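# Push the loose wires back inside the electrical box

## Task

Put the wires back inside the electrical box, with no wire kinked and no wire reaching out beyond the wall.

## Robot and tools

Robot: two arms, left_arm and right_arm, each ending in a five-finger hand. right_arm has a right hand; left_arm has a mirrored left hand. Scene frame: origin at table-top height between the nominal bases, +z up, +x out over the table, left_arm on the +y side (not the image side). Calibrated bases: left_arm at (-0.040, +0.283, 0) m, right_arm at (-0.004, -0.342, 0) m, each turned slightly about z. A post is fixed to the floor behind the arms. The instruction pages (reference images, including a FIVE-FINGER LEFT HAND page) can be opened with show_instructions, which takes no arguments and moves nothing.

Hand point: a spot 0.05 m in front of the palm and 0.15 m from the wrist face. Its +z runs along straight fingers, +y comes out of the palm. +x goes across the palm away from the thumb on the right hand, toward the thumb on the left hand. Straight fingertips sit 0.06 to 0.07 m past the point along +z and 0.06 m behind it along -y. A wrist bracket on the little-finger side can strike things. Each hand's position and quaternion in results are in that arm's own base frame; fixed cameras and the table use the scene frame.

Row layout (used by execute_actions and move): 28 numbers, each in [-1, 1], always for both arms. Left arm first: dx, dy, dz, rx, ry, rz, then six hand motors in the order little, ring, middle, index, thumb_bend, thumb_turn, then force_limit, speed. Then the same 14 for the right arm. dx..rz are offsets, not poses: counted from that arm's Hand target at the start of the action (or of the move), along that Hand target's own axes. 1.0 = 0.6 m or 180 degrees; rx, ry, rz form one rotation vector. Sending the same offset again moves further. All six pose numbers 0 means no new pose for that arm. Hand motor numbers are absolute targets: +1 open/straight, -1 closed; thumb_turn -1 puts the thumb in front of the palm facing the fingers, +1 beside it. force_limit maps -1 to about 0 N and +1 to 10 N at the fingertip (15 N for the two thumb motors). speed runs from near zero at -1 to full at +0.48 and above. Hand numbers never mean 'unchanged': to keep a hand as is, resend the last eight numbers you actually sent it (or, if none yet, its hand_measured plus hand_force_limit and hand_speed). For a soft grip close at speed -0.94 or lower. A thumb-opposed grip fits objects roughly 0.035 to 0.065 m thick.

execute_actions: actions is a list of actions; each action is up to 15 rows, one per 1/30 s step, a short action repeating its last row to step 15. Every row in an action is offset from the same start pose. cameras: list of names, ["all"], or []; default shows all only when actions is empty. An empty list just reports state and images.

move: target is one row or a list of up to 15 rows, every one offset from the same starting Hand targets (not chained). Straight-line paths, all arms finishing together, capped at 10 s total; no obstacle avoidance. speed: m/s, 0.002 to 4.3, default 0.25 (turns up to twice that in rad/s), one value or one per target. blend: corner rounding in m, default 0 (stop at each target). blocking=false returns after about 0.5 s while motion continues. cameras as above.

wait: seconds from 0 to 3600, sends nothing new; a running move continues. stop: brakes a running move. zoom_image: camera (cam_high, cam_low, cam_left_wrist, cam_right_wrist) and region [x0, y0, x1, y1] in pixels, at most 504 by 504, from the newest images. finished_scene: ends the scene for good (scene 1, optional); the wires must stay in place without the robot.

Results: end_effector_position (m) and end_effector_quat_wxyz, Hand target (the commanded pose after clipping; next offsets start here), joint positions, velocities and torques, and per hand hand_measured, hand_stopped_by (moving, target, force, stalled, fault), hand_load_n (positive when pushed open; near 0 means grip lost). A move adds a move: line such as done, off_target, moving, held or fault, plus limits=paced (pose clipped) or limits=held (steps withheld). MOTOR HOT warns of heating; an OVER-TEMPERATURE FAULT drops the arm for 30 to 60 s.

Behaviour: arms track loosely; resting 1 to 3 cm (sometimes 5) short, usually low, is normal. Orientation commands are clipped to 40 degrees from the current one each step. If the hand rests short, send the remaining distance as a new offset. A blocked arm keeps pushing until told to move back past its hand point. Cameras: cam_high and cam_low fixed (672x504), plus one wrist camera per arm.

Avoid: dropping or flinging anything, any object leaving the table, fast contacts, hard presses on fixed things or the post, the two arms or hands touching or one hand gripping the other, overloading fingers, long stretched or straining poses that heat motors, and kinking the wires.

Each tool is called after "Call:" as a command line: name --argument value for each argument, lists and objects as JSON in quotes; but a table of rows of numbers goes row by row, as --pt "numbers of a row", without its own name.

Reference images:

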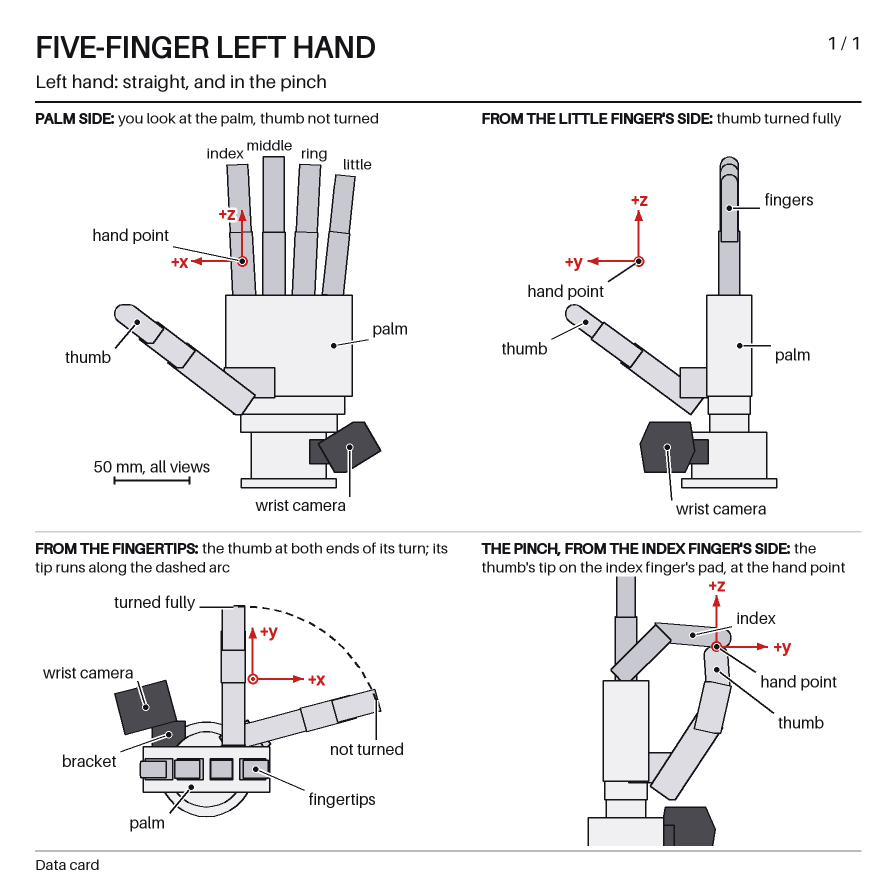

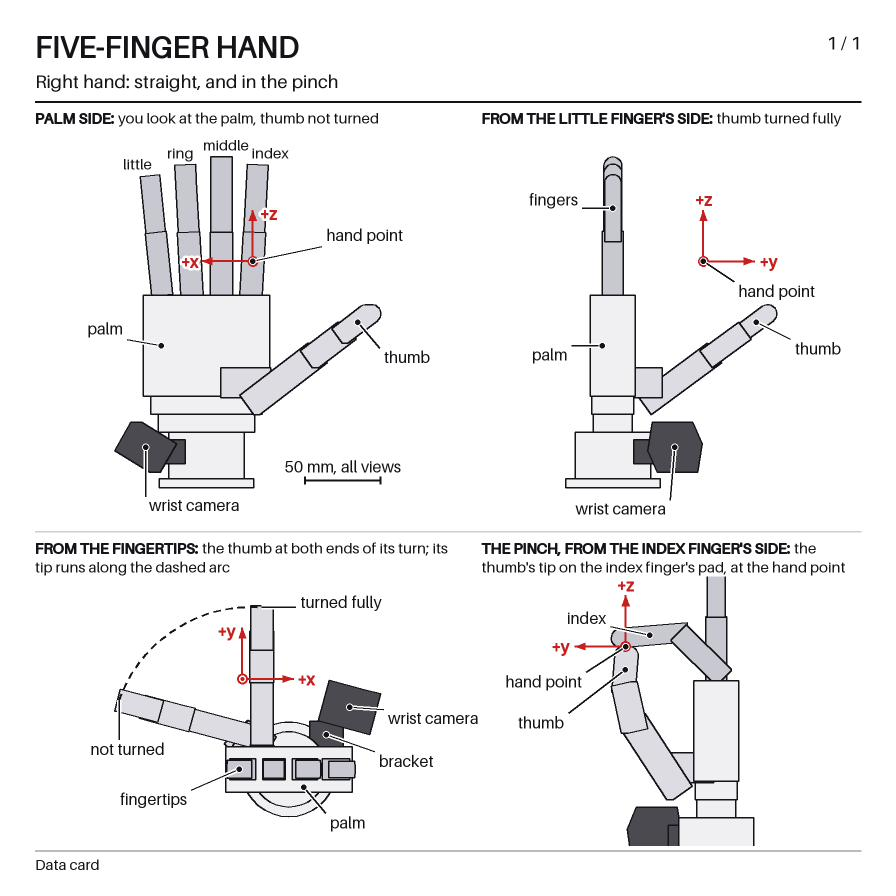

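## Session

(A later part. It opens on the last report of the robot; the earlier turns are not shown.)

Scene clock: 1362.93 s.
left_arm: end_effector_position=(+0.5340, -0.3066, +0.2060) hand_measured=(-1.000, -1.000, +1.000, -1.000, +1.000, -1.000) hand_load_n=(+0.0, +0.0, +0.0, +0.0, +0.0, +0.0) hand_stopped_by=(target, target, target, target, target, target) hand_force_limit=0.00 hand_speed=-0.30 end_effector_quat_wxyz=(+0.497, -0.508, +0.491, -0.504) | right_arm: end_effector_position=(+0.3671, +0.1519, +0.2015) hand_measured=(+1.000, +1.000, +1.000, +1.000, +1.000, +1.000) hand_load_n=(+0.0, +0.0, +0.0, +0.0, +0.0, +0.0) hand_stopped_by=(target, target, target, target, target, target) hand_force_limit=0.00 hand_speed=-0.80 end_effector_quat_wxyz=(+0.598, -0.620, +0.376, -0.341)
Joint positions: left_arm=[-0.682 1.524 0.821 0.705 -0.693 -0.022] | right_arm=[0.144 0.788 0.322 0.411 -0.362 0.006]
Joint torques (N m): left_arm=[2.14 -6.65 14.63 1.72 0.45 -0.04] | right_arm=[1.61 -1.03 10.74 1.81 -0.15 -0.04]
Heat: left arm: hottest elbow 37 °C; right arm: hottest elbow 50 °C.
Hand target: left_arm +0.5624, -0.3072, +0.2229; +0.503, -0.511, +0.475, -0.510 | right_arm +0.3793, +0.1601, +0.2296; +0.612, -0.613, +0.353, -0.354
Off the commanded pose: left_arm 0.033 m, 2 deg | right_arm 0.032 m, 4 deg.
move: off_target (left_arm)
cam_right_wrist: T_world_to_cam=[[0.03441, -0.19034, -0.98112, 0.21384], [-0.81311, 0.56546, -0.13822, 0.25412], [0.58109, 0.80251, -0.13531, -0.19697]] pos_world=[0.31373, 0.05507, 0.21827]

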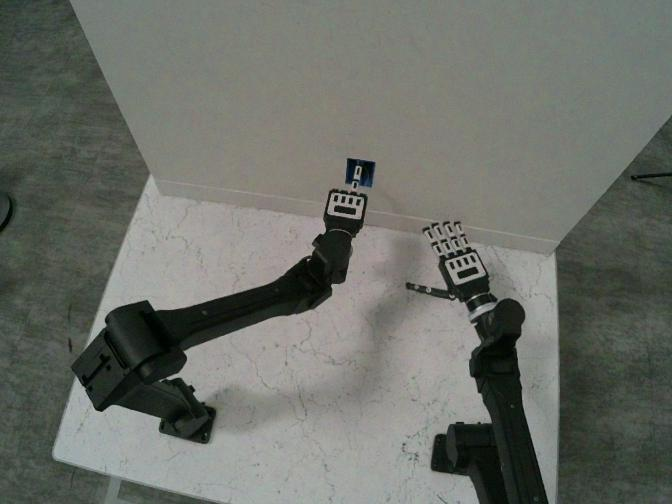

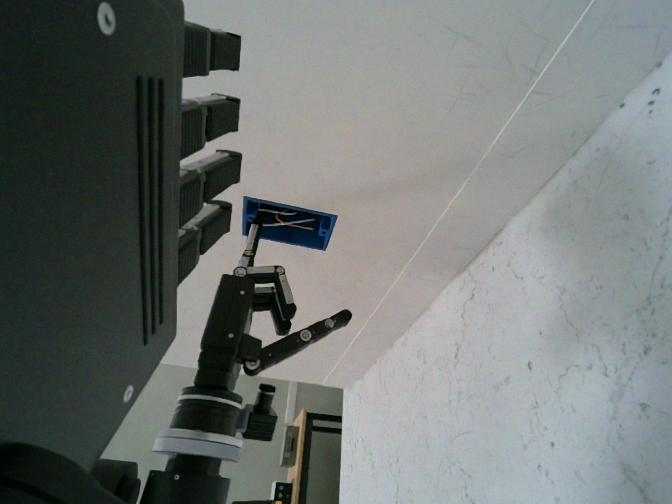

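Call:
move --target '[0.0015,0.001,0.022,0,0,0,-1,-1,1,-1,1,-1,0,-0.3,0,0,0,0,0,0,1,1,1,1,1,1,0,-0.8]' --speed 0.04 --cameras '["cam_high","cam_right_wrist"]'

Call:
zoom_image --camera "cam_right_wrist" --region '[200, 180, 360, 340]'

Call:
zoom_image --camera "cam_high" --region '[325, 150, 375, 225]'

Scene clock: 1370.47 s.
left_arm: end_effector_position=(+0.5587, -0.3048, +0.2016) hand_measured=(-1.000, -1.000, +1.000, -1.000, +1.000, -1.000) hand_load_n=(+0.0, +0.0, +0.0, +0.0, +0.0, +0.0) hand_stopped_by=(target, target, target, target, target, target) hand_force_limit=0.00 hand_speed=-0.30 end_effector_quat_wxyz=(+0.499, -0.510, +0.491, -0.501) | right_arm: end_effector_position=(+0.3671, +0.1519, +0.2015) hand_measured=(+1.000, +1.000, +1.000, +1.000, +1.000, +1.000) hand_load_n=(+0.0, +0.0, +0.0, +0.0, +0.0, +0.0) hand_stopped_by=(target, target, target, target, target, target) hand_force_limit=0.00 hand_speed=-0.80 end_effector_quat_wxyz=(+0.598, -0.620, +0.376, -0.341)
Joint positions: left_arm=[-0.648 1.576 0.871 0.704 -0.664 -0.022] | right_arm=[0.144 0.788 0.322 0.411 -0.362 0.006]
Joint torques (N m): left_arm=[0.5 -9.05 13.23 1.48 -0.06 -0.05] | right_arm=[1.61 -1.03 10.76 1.81 -0.15 -0.04]
Heat: left arm: hottest elbow 39 °C; right arm: hottest elbow 50 °C.
Hand target: left_arm +0.5757, -0.3076, +0.2228; +0.503, -0.511, +0.475, -0.510 | right_arm +0.3793, +0.1601, +0.2296; +0.612, -0.613, +0.353, -0.354
Off the commanded pose: left_arm 0.027 m, 2 deg | right_arm 0.032 m, 4 deg.
move: off_target (left_arm)
cam_right_wrist: T_world_to_cam=[[0.03441, -0.19034, -0.98112, 0.21384], [-0.81311, 0.56546, -0.13822, 0.25412], [0.58109, 0.80251, -0.13531, -0.19697]] pos_world=[0.31373, 0.05507, 0.21827]

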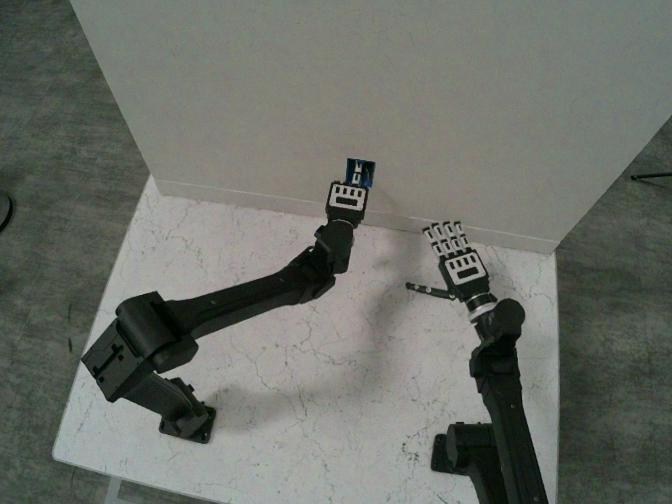

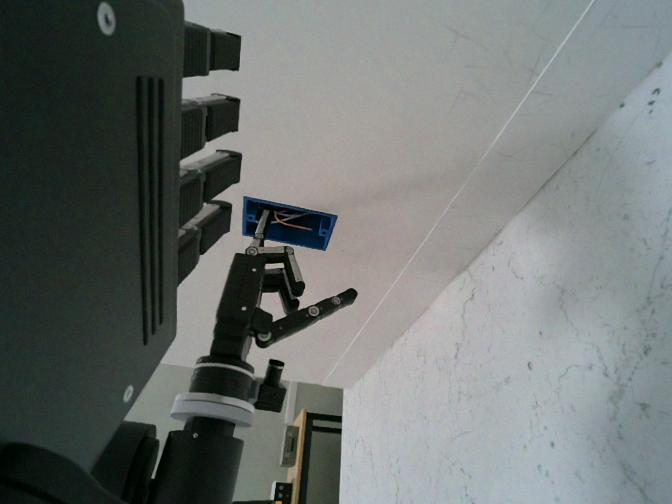

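Scaled by 3.150 from the camera's image (finer frame: 960x720).

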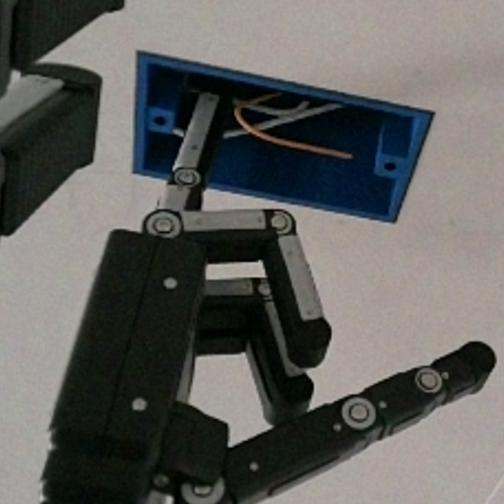

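Scaled by 6.720 from the camera's image (finer frame: 960x720).

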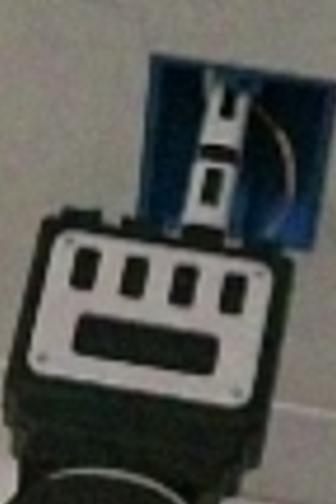

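Call:
move --target '[0.0,0.0,-0.12,0,0,0,-1,-1,1,-1,1,-1,0,-0.3,0,0,0,0,0,0,1,1,1,1,1,1,0,-0.8]' --speed 0.06 --cameras '["cam_high","cam_right_wrist"]'

Call:
zoom_image --camera "cam_right_wrist" --region '[230, 185, 350, 275]'

Call:
zoom_image --camera "cam_high" --region '[325, 150, 385, 210]'

Scene clock: 1376.17 s.
left_arm: end_effector_position=(+0.5055, -0.3072, +0.2030) hand_measured=(-1.000, -1.000, +1.000, -1.000, +1.000, -1.000) hand_load_n=(+0.0, +0.0, -0.5, +0.0, +0.0, +0.0) hand_stopped_by=(target, target, target, target, target, target) hand_force_limit=0.00 hand_speed=-0.30 end_effector_quat_wxyz=(+0.503, -0.513, +0.488, -0.495) | right_arm: end_effector_position=(+0.3671, +0.1519, +0.2015) hand_measured=(+1.000, +1.000, +1.000, +1.000, +1.000, +1.000) hand_load_n=(+0.0, +0.0, +0.0, +0.0, +0.0, -0.5) hand_stopped_by=(target, target, target, target, target, target) hand_force_limit=0.00 hand_speed=-0.80 end_effector_quat_wxyz=(+0.598, -0.620, +0.376, -0.341)
Joint positions: left_arm=[-0.735 1.482 0.77 0.707 -0.768 -0.022] | right_arm=[0.144 0.788 0.322 0.411 -0.362 0.006]
Joint torques (N m): left_arm=[-1.14 -9.64 9.01 2.62 -0.18 -0.01] | right_arm=[1.49 -0.97 10.71 1.84 -0.15 -0.03]
Heat: left arm: hottest elbow 39 °C; right arm: hottest elbow 50 °C.
Hand target: left_arm +0.5038, -0.3098, +0.2208; +0.503, -0.511, +0.475, -0.510 | right_arm +0.3793, +0.1601, +0.2296; +0.612, -0.613, +0.353, -0.354
Off the commanded pose: left_arm 0.018 m, 2 deg | right_arm 0.032 m, 4 deg.
move: off_target (left_arm)
cam_right_wrist: T_world_to_cam=[[0.03441, -0.19034, -0.98112, 0.21384], [-0.81311, 0.56546, -0.13822, 0.25412], [0.58109, 0.80251, -0.13531, -0.19697]] pos_world=[0.31373, 0.05507, 0.21827]

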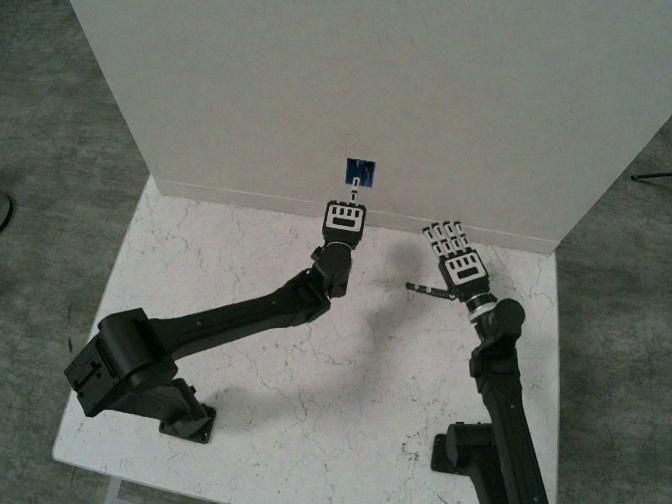

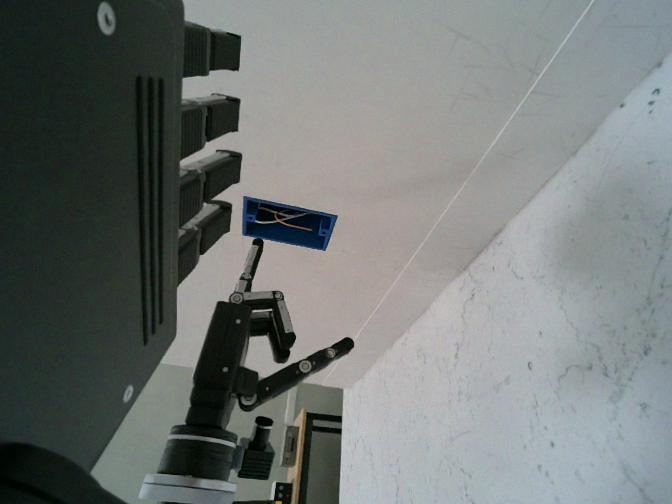

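Scaled by 4.200 from the camera's image (finer frame: 960x720).

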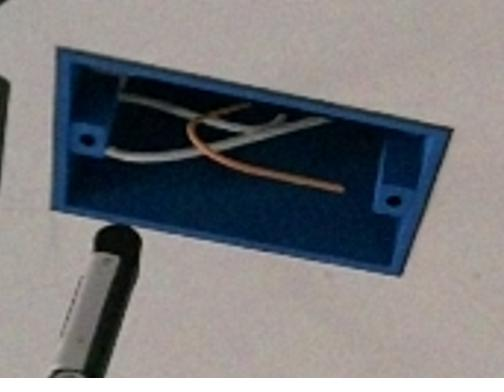

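Scaled by 8.400 from the camera's image (finer frame: 960x720).

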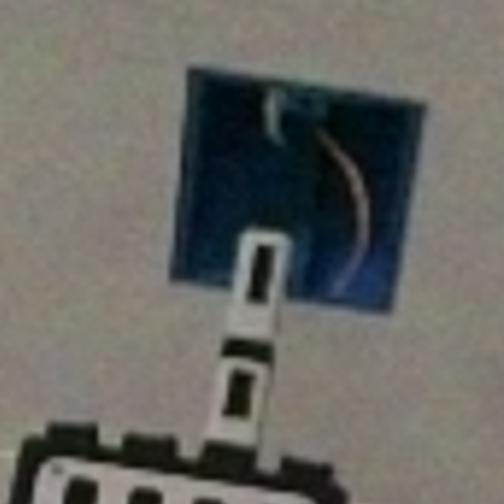

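Call:
move --pt "-0.0032 0.0762 -0.077 0 0 0 -1 -1 -1 1 1 -1 0 -0.3 0 0 0 0 0 0 1 1 1 1 1 1 0 -0.8" --pt "0.0012 0.0788 0.0177 0 0 0 -1 -1 -1 1 1 -1 0 -0.3 0 0 0 0 0 0 1 1 1 1 1 1 0 -0.8" --speed 0.08 --cameras '["cam_high","cam_right_wrist"]'

Call:
zoom_image --camera "cam_right_wrist" --region '[210, 185, 350, 305]'

Call:
zoom_image --camera "cam_high" --region '[325, 150, 385, 210]'

Scene clock: 1387.07 s.
left_arm: end_effector_position=(+0.5019, -0.3044, +0.1584) hand_measured=(-1.000, -1.000, -1.000, +1.000, +1.000, -1.000) hand_load_n=(+0.0, +0.0, +0.0, +0.0, +0.0, +0.0) hand_stopped_by=(target, target, target, target, target, target) hand_force_limit=0.00 hand_speed=-0.30 end_effector_quat_wxyz=(+0.502, -0.512, +0.485, -0.501) | right_arm: end_effector_position=(+0.3671, +0.1519, +0.2015) hand_measured=(+1.000, +1.000, +1.000, +1.000, +1.000, +1.000) hand_load_n=(+0.0, +0.0, -0.5, -0.5, +0.0, +0.0) hand_stopped_by=(target, target, target, target, target, target) hand_force_limit=0.00 hand_speed=-0.80 end_effector_quat_wxyz=(+0.598, -0.620, +0.376, -0.341)
Joint positions: left_arm=[-0.734 1.58 0.709 0.877 -0.762 -0.022] | right_arm=[0.144 0.788 0.322 0.411 -0.362 0.006]
Joint torques (N m): left_arm=[-0.03 -7.88 11.52 1.57 0.18 -0.01] | right_arm=[1.61 -1.03 10.76 1.8 -0.15 -0.03]
Heat: left arm: hottest elbow 38 °C; right arm: hottest elbow 50 °C.
Hand target: left_arm +0.5158, -0.3123, +0.1740; +0.503, -0.511, +0.475, -0.510 | right_arm +0.3793, +0.1601, +0.2296; +0.612, -0.613, +0.353, -0.354
Off the commanded pose: left_arm 0.022 m, 2 deg | right_arm 0.032 m, 4 deg.
move: off_target (left_arm)
cam_right_wrist: T_world_to_cam=[[0.03441, -0.19034, -0.98112, 0.21384], [-0.81311, 0.56546, -0.13822, 0.25412], [0.58109, 0.80251, -0.13531, -0.19697]] pos_world=[0.31373, 0.05507, 0.21827]

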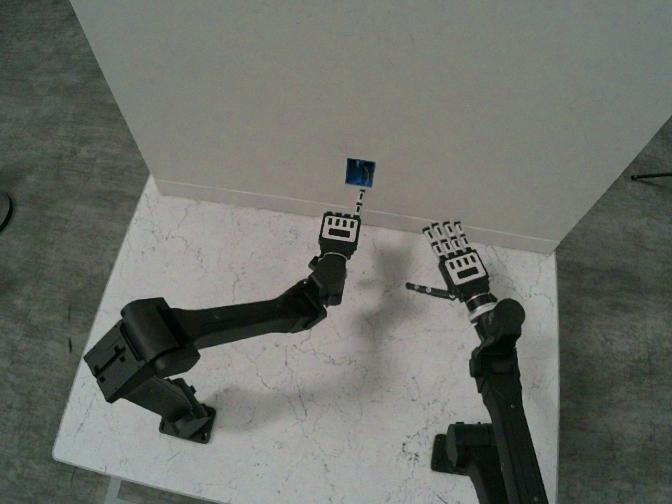

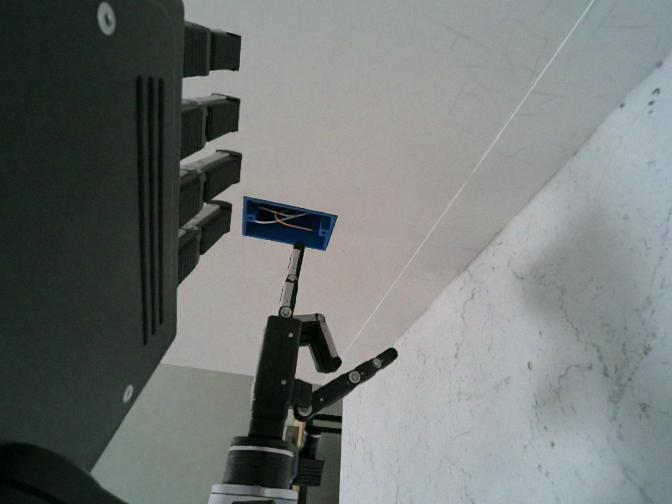

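Scaled by 3.600 from the camera's image (finer frame: 960x720).

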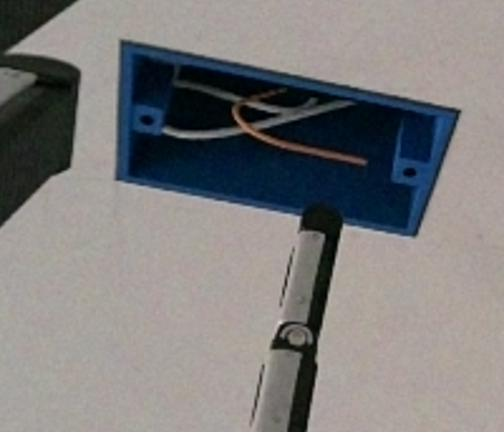

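Scaled by 8.400 from the camera's image (finer frame: 960x720).

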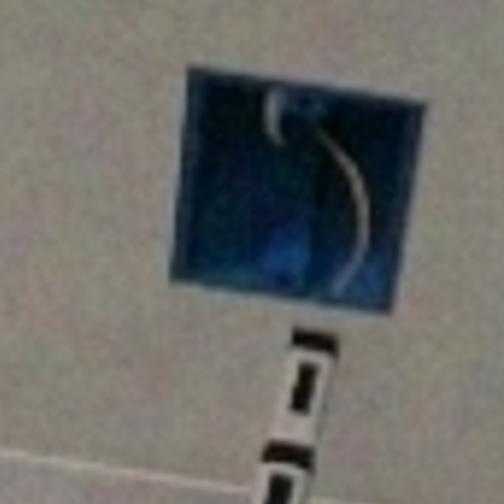

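Call:
move --pt "0.008 0.002 -0.06 0 0 0 -1 -1 -1 1 1 -1 0 -0.3 0 0 0 0 0 0 1 1 1 1 1 1 0 -0.8" --pt "0.009 0.002 0.02 0 0 0 -1 -1 -1 1 1 -1 0 -0.3 0 0 0 0 0 0 1 1 1 1 1 1 0 -0.8" --speed 0.08 --cameras '["cam_high","cam_right_wrist"]'

Call:
zoom_image --camera "cam_right_wrist" --region '[210, 185, 350, 305]'

Call:
zoom_image --camera "cam_high" --region '[325, 150, 385, 210]'

Scene clock: 1393.70 s.
left_arm: end_effector_position=(+0.5143, -0.3092, +0.1582) hand_measured=(-1.000, -1.000, -1.000, +1.000, +1.000, -1.000) hand_load_n=(+0.0, +0.0, +0.0, -0.5, +0.0, +0.0) hand_stopped_by=(target, target, target, target, target, target) hand_force_limit=0.00 hand_speed=-0.30 end_effector_quat_wxyz=(+0.502, -0.512, +0.484, -0.501) | right_arm: end_effector_position=(+0.3671, +0.1519, +0.2015) hand_measured=(+1.000, +1.000, +1.000, +1.000, +1.000, +1.000) hand_load_n=(+0.0, +0.0, +0.0, +0.0, +0.0, +0.0) hand_stopped_by=(target, target, target, target, target, target) hand_force_limit=0.00 hand_speed=-0.80 end_effector_quat_wxyz=(+0.598, -0.620, +0.376, -0.341)
Joint positions: left_arm=[-0.724 1.608 0.744 0.873 -0.752 -0.022] | right_arm=[0.144 0.788 0.322 0.411 -0.362 0.006]
Joint torques (N m): left_arm=[-0.09 -8.29 11.59 1.46 0.19 -0.01] | right_arm=[1.61 -1.03 10.74 1.83 -0.15 -0.04]
Heat: left arm: hottest elbow 38 °C; right arm: hottest elbow 50 °C.
Hand target: left_arm +0.5279, -0.3173, +0.1732; +0.503, -0.511, +0.475, -0.510 | right_arm +0.3793, +0.1601, +0.2296; +0.612, -0.613, +0.353, -0.354
Off the commanded pose: left_arm 0.022 m, 2 deg | right_arm 0.032 m, 4 deg.
move: off_target (left_arm)
cam_right_wrist: T_world_to_cam=[[0.03441, -0.19034, -0.98112, 0.21384], [-0.81311, 0.56546, -0.13822, 0.25412], [0.58109, 0.80251, -0.13531, -0.19697]] pos_world=[0.31373, 0.05507, 0.21827]

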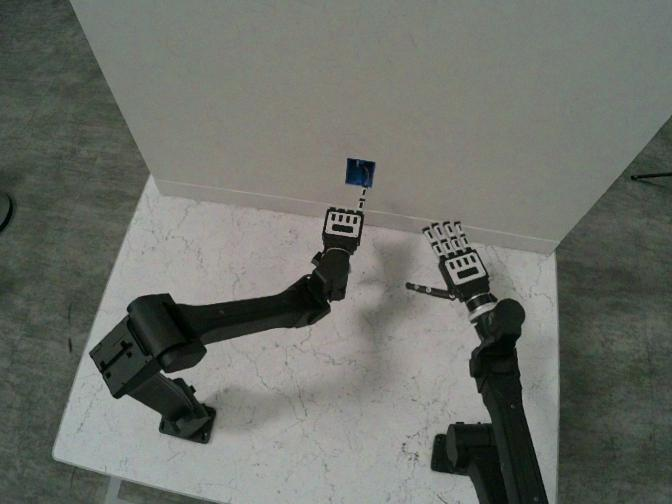

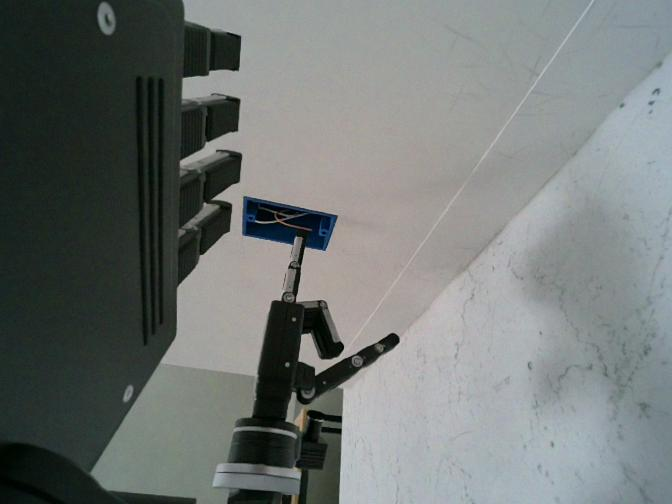

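Scaled by 3.600 from the camera's image (finer frame: 960x720).

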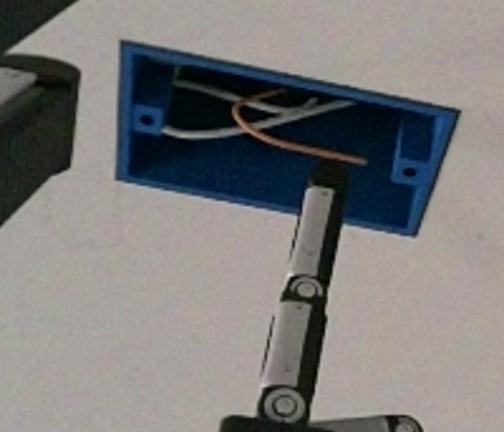

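Scaled by 8.400 from the camera's image (finer frame: 960x720).

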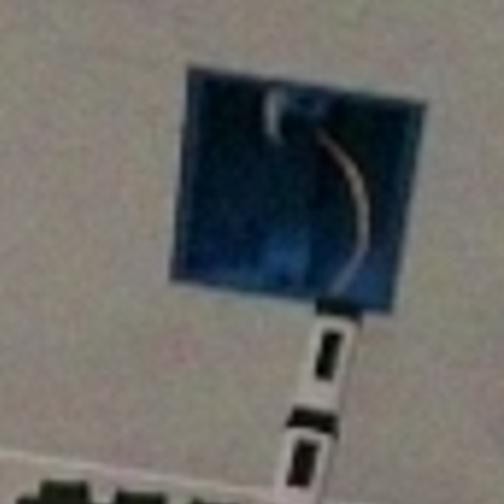

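Call:
move --target '[0,0,0.03,0,0,0,-1,-1,-1,1,1,-1,0,-0.3,0,0,0,0,0,0,1,1,1,1,1,1,0,-0.8]' --speed 0.04 --cameras '["cam_high","cam_right_wrist"]'

Scene clock: 1407.60 s.
left_arm: end_effector_position=(+0.5278, -0.3128, +0.1563) hand_measured=(-1.000, -1.000, -1.000, +1.000, +1.000, -1.000) hand_load_n=(+0.0, +0.0, +0.0, -0.5, +0.0, +0.0) hand_stopped_by=(target, target, target, target, target, target) hand_force_limit=0.00 hand_speed=-0.30 end_effector_quat_wxyz=(+0.499, -0.510, +0.489, -0.502) | right_arm: end_effector_position=(+0.3671, +0.1519, +0.2015) hand_measured=(+1.000, +1.000, +1.000, +1.000, +1.000, +1.000) hand_load_n=(-0.5, +0.0, +0.0, +0.0, +0.0, +0.0) hand_stopped_by=(target, target, target, target, target, target) hand_force_limit=0.00 hand_speed=-0.80 end_effector_quat_wxyz=(+0.598, -0.620, +0.376, -0.341)
Joint positions: left_arm=[-0.705 1.634 0.776 0.86 -0.723 -0.022] | right_arm=[0.144 0.788 0.322 0.411 -0.362 0.006]
Joint torques (N m): left_arm=[0.67 -8.76 12.11 1.46 0.09 -0.02] | right_arm=[1.61 -1.14 10.73 1.81 -0.15 -0.03]
Heat: left arm: hottest elbow 38 °C; right arm: hottest elbow 50 °C.
Hand target: left_arm +0.5460, -0.3167, +0.1740; +0.503, -0.511, +0.474, -0.510 | right_arm +0.3793, +0.1601, +0.2296; +0.612, -0.613, +0.353, -0.354
Off the commanded pose: left_arm 0.025 m, 2 deg | right_arm 0.032 m, 4 deg.
move: off_target (left_arm)
cam_right_wrist: T_world_to_cam=[[0.03441, -0.19034, -0.98112, 0.21384], [-0.81311, 0.56546, -0.13822, 0.25412], [0.58109, 0.80251, -0.13531, -0.19697]] pos_world=[0.31373, 0.05507, 0.21827]

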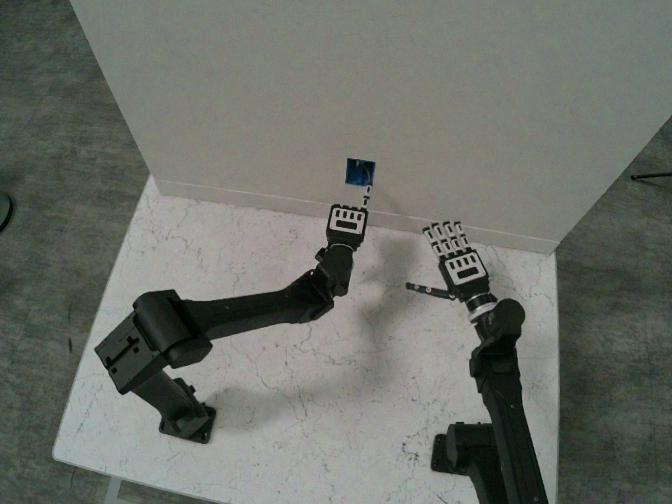

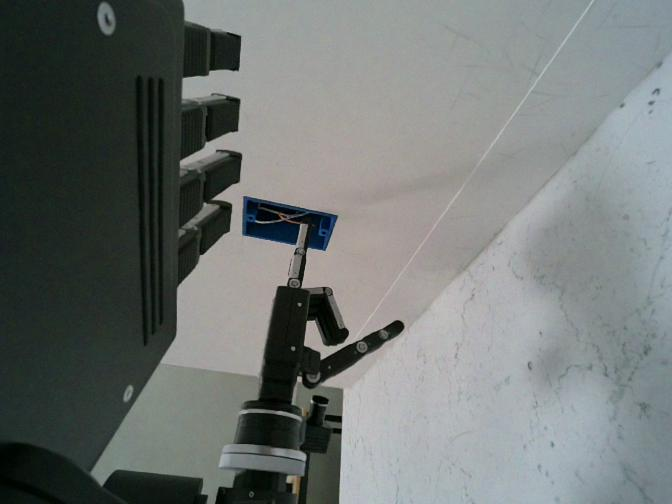

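Call:
zoom_image --camera "cam_high" --region '[325, 150, 385, 210]'

Call:
zoom_image --camera "cam_right_wrist" --region '[210, 185, 350, 305]'

Scaled by 8.400 from the camera's image (finer frame: 960x720).

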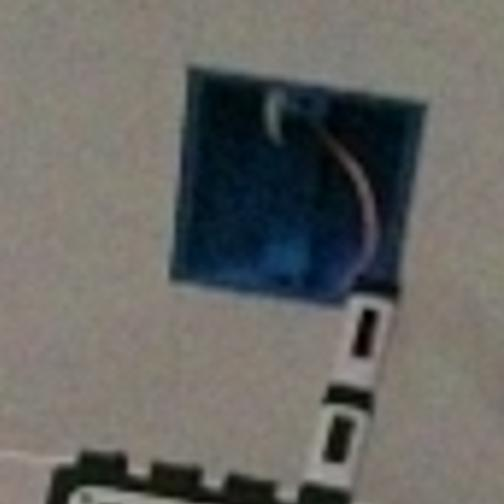

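Scaled by 3.600 from the camera's image (finer frame: 960x720).

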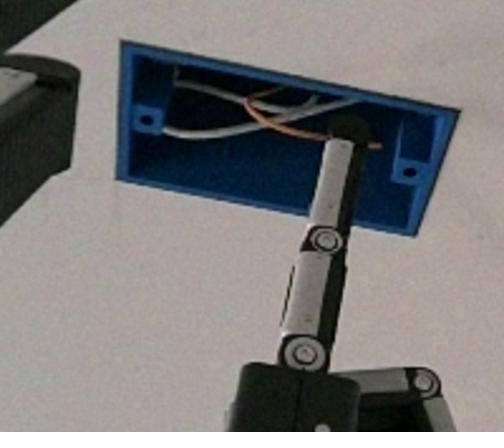

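Call:
move --target '[0,0,0.025,0,0,0,-1,-1,-1,1,1,-1,0,-0.3,0,0,0,0,0,0,1,1,1,1,1,1,0,-0.8]' --speed 0.04 --cameras '["cam_high","cam_right_wrist"]'

Call:
zoom_image --camera "cam_high" --region '[325, 150, 385, 210]'

Call:
zoom_image --camera "cam_right_wrist" --region '[210, 185, 350, 305]'

Scene clock: 1412.83 s.
left_arm: end_effector_position=(+0.5384, -0.3126, +0.1493) hand_measured=(-1.000, -1.000, -1.000, +1.000, +1.000, -1.000) hand_load_n=(+0.0, +0.0, +0.0, -1.0, +0.0, +0.0) hand_stopped_by=(target, target, target, target, target, target) hand_force_limit=0.00 hand_speed=-0.30 end_effector_quat_wxyz=(+0.497, -0.509, +0.496, -0.497) | right_arm: end_effector_position=(+0.3671, +0.1519, +0.2015) hand_measured=(+1.000, +1.000, +1.000, +1.000, +1.000, +1.000) hand_load_n=(+0.0, +0.0, +0.0, +0.0, -0.5, -0.5) hand_stopped_by=(target, target, target, target, target, target) hand_force_limit=0.00 hand_speed=-0.80 end_effector_quat_wxyz=(+0.598, -0.620, +0.376, -0.341)
Joint positions: left_arm=[-0.688 1.659 0.799 0.846 -0.701 -0.022] | right_arm=[0.144 0.788 0.322 0.411 -0.362 0.006]
Joint torques (N m): left_arm=[1.03 -9.41 12.81 1.78 0.04 -0.03] | right_arm=[1.55 -0.97 10.74 1.81 -0.15 -0.03]
Heat: left arm: hottest elbow 39 °C; right arm: hottest elbow 50 °C.
Hand target: left_arm +0.5609, -0.3164, +0.1743; +0.503, -0.511, +0.475, -0.510 | right_arm +0.3793, +0.1601, +0.2296; +0.612, -0.613, +0.353, -0.354
Off the commanded pose: left_arm 0.034 m, 3 deg | right_arm 0.032 m, 4 deg.
move: off_target (left_arm)
cam_right_wrist: T_world_to_cam=[[0.03441, -0.19034, -0.98112, 0.21384], [-0.81311, 0.56546, -0.13822, 0.25412], [0.58109, 0.80251, -0.13531, -0.19697]] pos_world=[0.31373, 0.05507, 0.21827]

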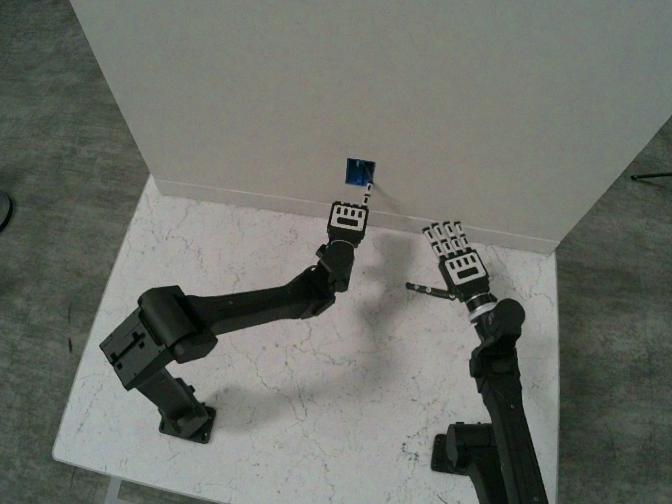

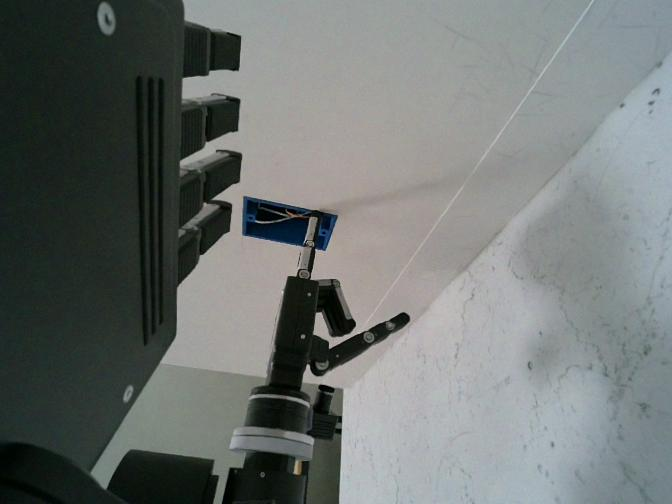

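Scaled by 8.400 from the camera's image (finer frame: 960x720).

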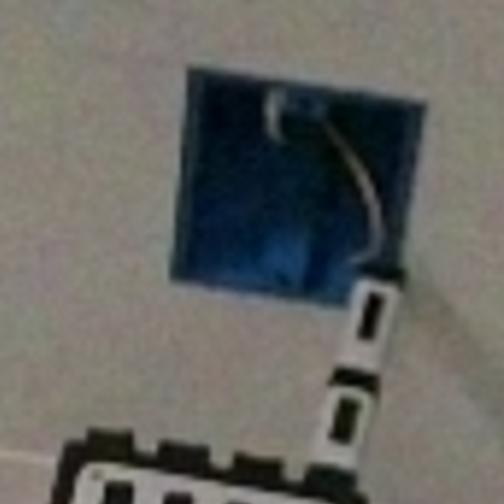

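Scaled by 3.600 from the camera's image (finer frame: 960x720).

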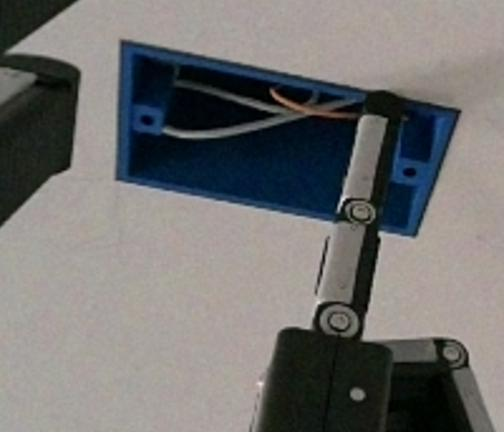

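Call:
move --target '[0,0,-0.12,0,0,0,-1,-1,-1,1,1,-1,0,-0.3,0,0,0,0,0,0,1,1,1,1,1,1,0,-0.8]' --speed 0.06 --cameras '["cam_high","cam_right_wrist"]'

Call:
zoom_image --camera "cam_high" --region '[325, 150, 385, 210]'

Call:
zoom_image --camera "cam_right_wrist" --region '[210, 185, 350, 305]'

Scene clock: 1419.83 s.
left_arm: end_effector_position=(+0.4902, -0.3157, +0.1549) hand_measured=(-1.000, -1.000, -1.000, +1.000, +1.000, -1.000) hand_load_n=(+0.0, +0.0, +0.0, +0.0, +0.0, +0.0) hand_stopped_by=(target, target, target, target, target, target) hand_force_limit=0.00 hand_speed=-0.30 end_effector_quat_wxyz=(+0.503, -0.513, +0.488, -0.496) | right_arm: end_effector_position=(+0.3671, +0.1519, +0.2015) hand_measured=(+1.000, +1.000, +1.000, +1.000, +1.000, +1.000) hand_load_n=(+0.0, +0.0, +0.0, +0.0, +0.0, +0.0) hand_stopped_by=(target, target, target, target, target, target) hand_force_limit=0.00 hand_speed=-0.80 end_effector_quat_wxyz=(+0.598, -0.620, +0.376, -0.341)
Joint positions: left_arm=[-0.776 1.583 0.71 0.87 -0.808 -0.022] | right_arm=[0.144 0.788 0.322 0.411 -0.362 0.006]
Joint torques (N m): left_arm=[-1.14 -10.05 7.84 2.61 -0.17 0.01] | right_arm=[1.61 -1.08 10.73 1.83 -0.15 -0.04]
Heat: left arm: hottest elbow 39 °C; right arm: hottest elbow 50 °C.
Hand target: left_arm +0.4889, -0.3185, +0.1723; +0.503, -0.511, +0.475, -0.510 | right_arm +0.3793, +0.1601, +0.2296; +0.612, -0.613, +0.353, -0.354
Off the commanded pose: left_arm 0.018 m, 2 deg | right_arm 0.032 m, 4 deg.
move: off_target (left_arm)
cam_right_wrist: T_world_to_cam=[[0.03441, -0.19034, -0.98112, 0.21384], [-0.81311, 0.56546, -0.13822, 0.25412], [0.58109, 0.80251, -0.13531, -0.19697]] pos_world=[0.31373, 0.05507, 0.21827]

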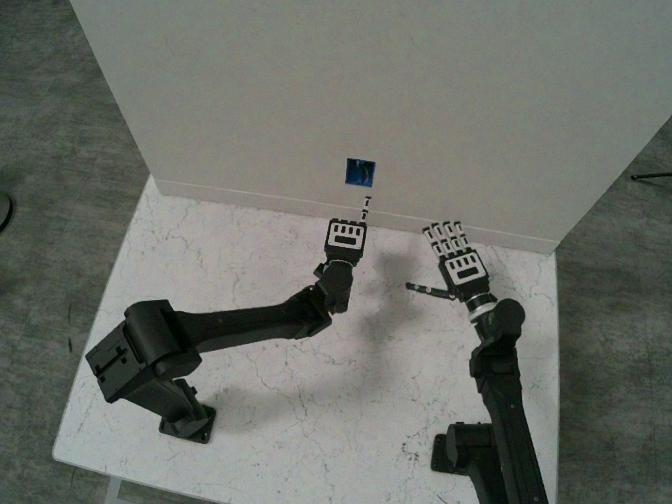

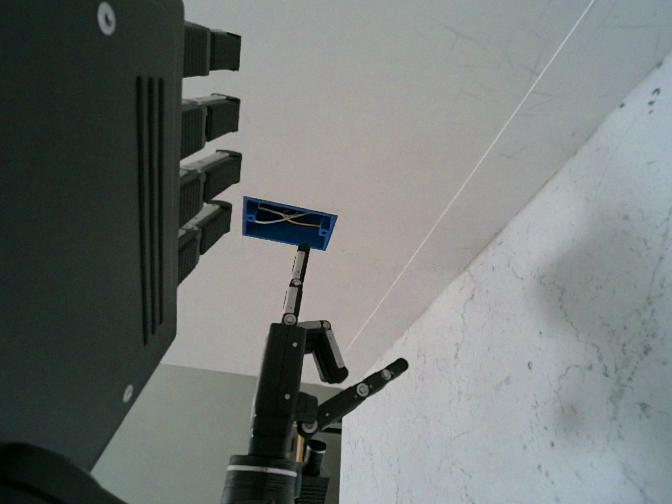

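Scaled by 8.400 from the camera's image (finer frame: 960x720).

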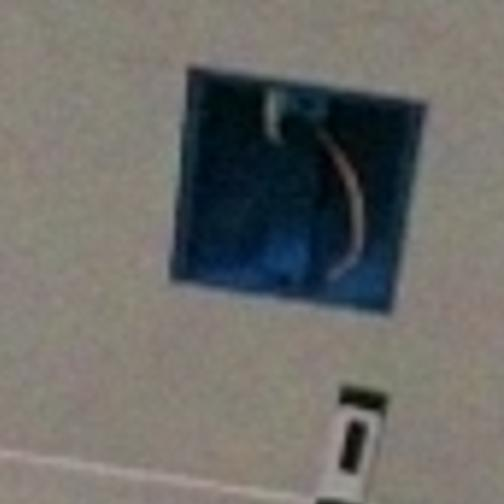

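Scaled by 3.600 from the camera's image (finer frame: 960x720).

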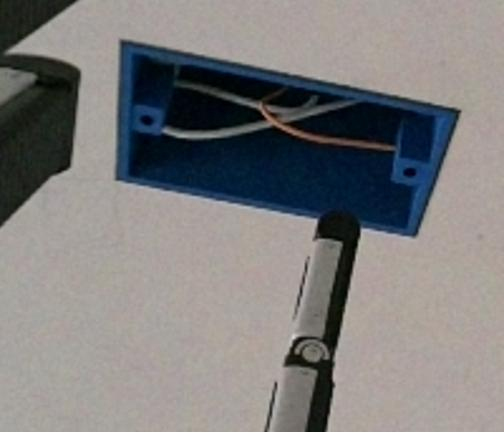

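Call:
zoom_image --camera "cam_right_wrist" --region '[270, 195, 340, 255]'

Call:
zoom_image --camera "cam_high" --region '[340, 152, 380, 192]'

Scaled by 7.200 from the camera's image (finer frame: 960x720).

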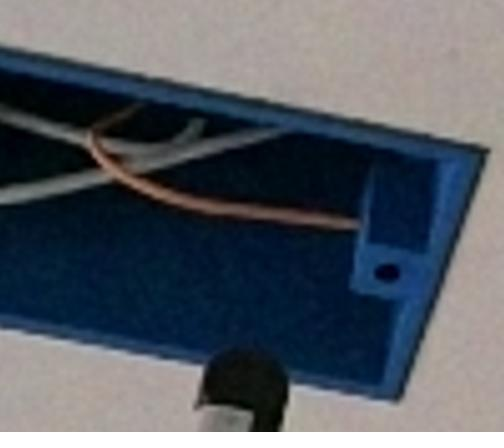

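Scaled by 12.600 from the camera's image (finer frame: 960x720).

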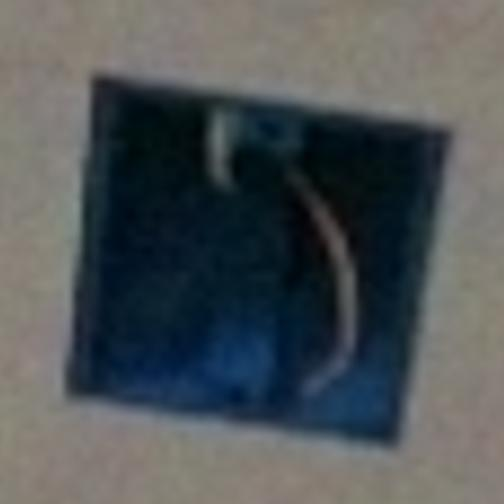

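Call:
move --pt "-0.0101 -0.0169 -0.056 0 0 0 -1 -1 -1 1 1 -1 0 -0.3 0 0 0 0 0 0 1 1 1 1 1 1 0 -0.8" --pt "-0.0066 -0.0135 0.0655 0 0 0 -1 -1 -1 1 1 -1 0 -0.3 0 0 0 0 0 0 1 1 1 1 1 1 0 -0.8" --speed 0.06 --cameras '["cam_high","cam_right_wrist"]'

Call:
zoom_image --camera "cam_high" --region '[325, 150, 385, 210]'

Call:
zoom_image --camera "cam_right_wrist" --region '[210, 185, 350, 305]'

Scene clock: 1481.50 s.
left_arm: end_effector_position=(+0.5139, -0.3054, +0.1660) hand_measured=(-1.000, -1.000, -1.000, +1.000, +1.000, -1.000) hand_load_n=(+0.0, +0.0, +0.0, +0.0, +0.0, +0.0) hand_stopped_by=(target, target, target, target, target, target) hand_force_limit=0.00 hand_speed=-0.30 end_effector_quat_wxyz=(+0.502, -0.512, +0.484, -0.502) | right_arm: end_effector_position=(+0.3671, +0.1519, +0.2015) hand_measured=(+1.000, +1.000, +1.000, +1.000, +1.000, +1.000) hand_load_n=(+0.0, +0.0, +0.0, +0.0, +0.0, +0.0) hand_stopped_by=(target, target, target, target, target, target) hand_force_limit=0.00 hand_speed=-0.80 end_effector_quat_wxyz=(+0.598, -0.620, +0.376, -0.341)
Joint positions: left_arm=[-0.717 1.583 0.741 0.85 -0.745 -0.022] | right_arm=[0.144 0.788 0.322 0.411 -0.362 0.006]
Joint torques (N m): left_arm=[-0.03 -8.12 11.81 1.47 0.18 -0.01] | right_arm=[1.61 -1.08 10.71 1.83 -0.15 -0.04]
Heat: left arm: hottest elbow 34 °C; right arm: hottest elbow 51 °C.
Hand target: left_arm +0.5279, -0.3130, +0.1814; +0.503, -0.511, +0.474, -0.510 | right_arm +0.3793, +0.1601, +0.2296; +0.612, -0.613, +0.353, -0.354
Off the commanded pose: left_arm 0.022 m, 2 deg | right_arm 0.032 m, 4 deg.
move: off_target (left_arm)
cam_right_wrist: T_world_to_cam=[[0.03441, -0.19034, -0.98112, 0.21384], [-0.81311, 0.56546, -0.13822, 0.25412], [0.58109, 0.80251, -0.13531, -0.19697]] pos_world=[0.31373, 0.05507, 0.21827]

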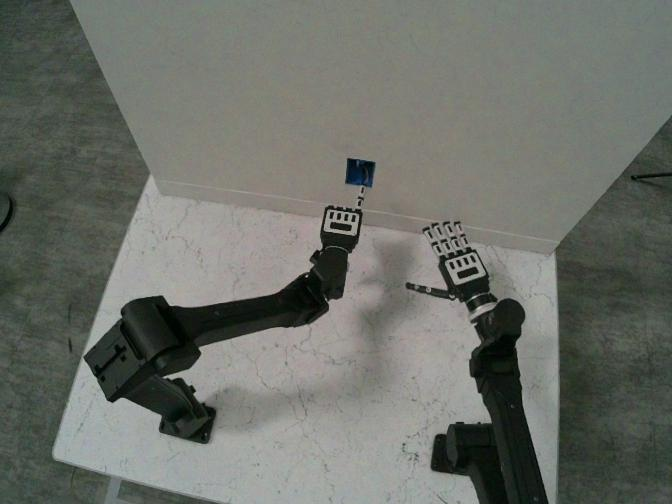

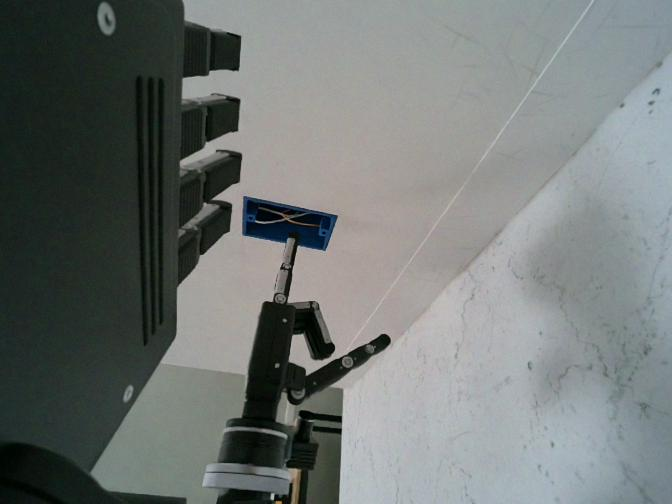

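Scaled by 8.400 from the camera's image (finer frame: 960x720).

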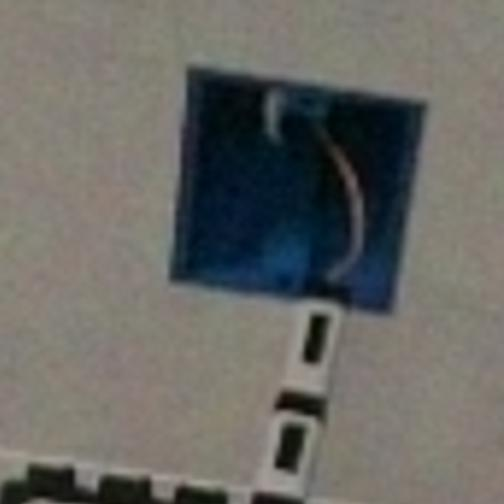

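Scaled by 3.600 from the camera's image (finer frame: 960x720).

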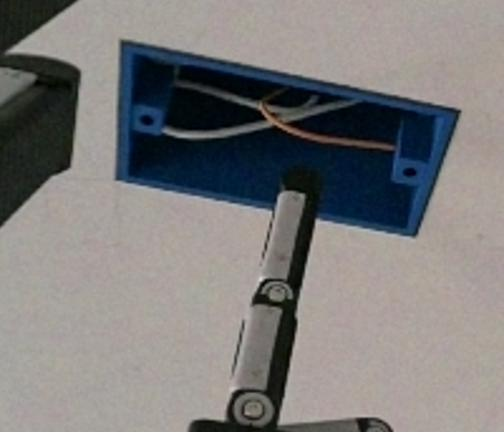

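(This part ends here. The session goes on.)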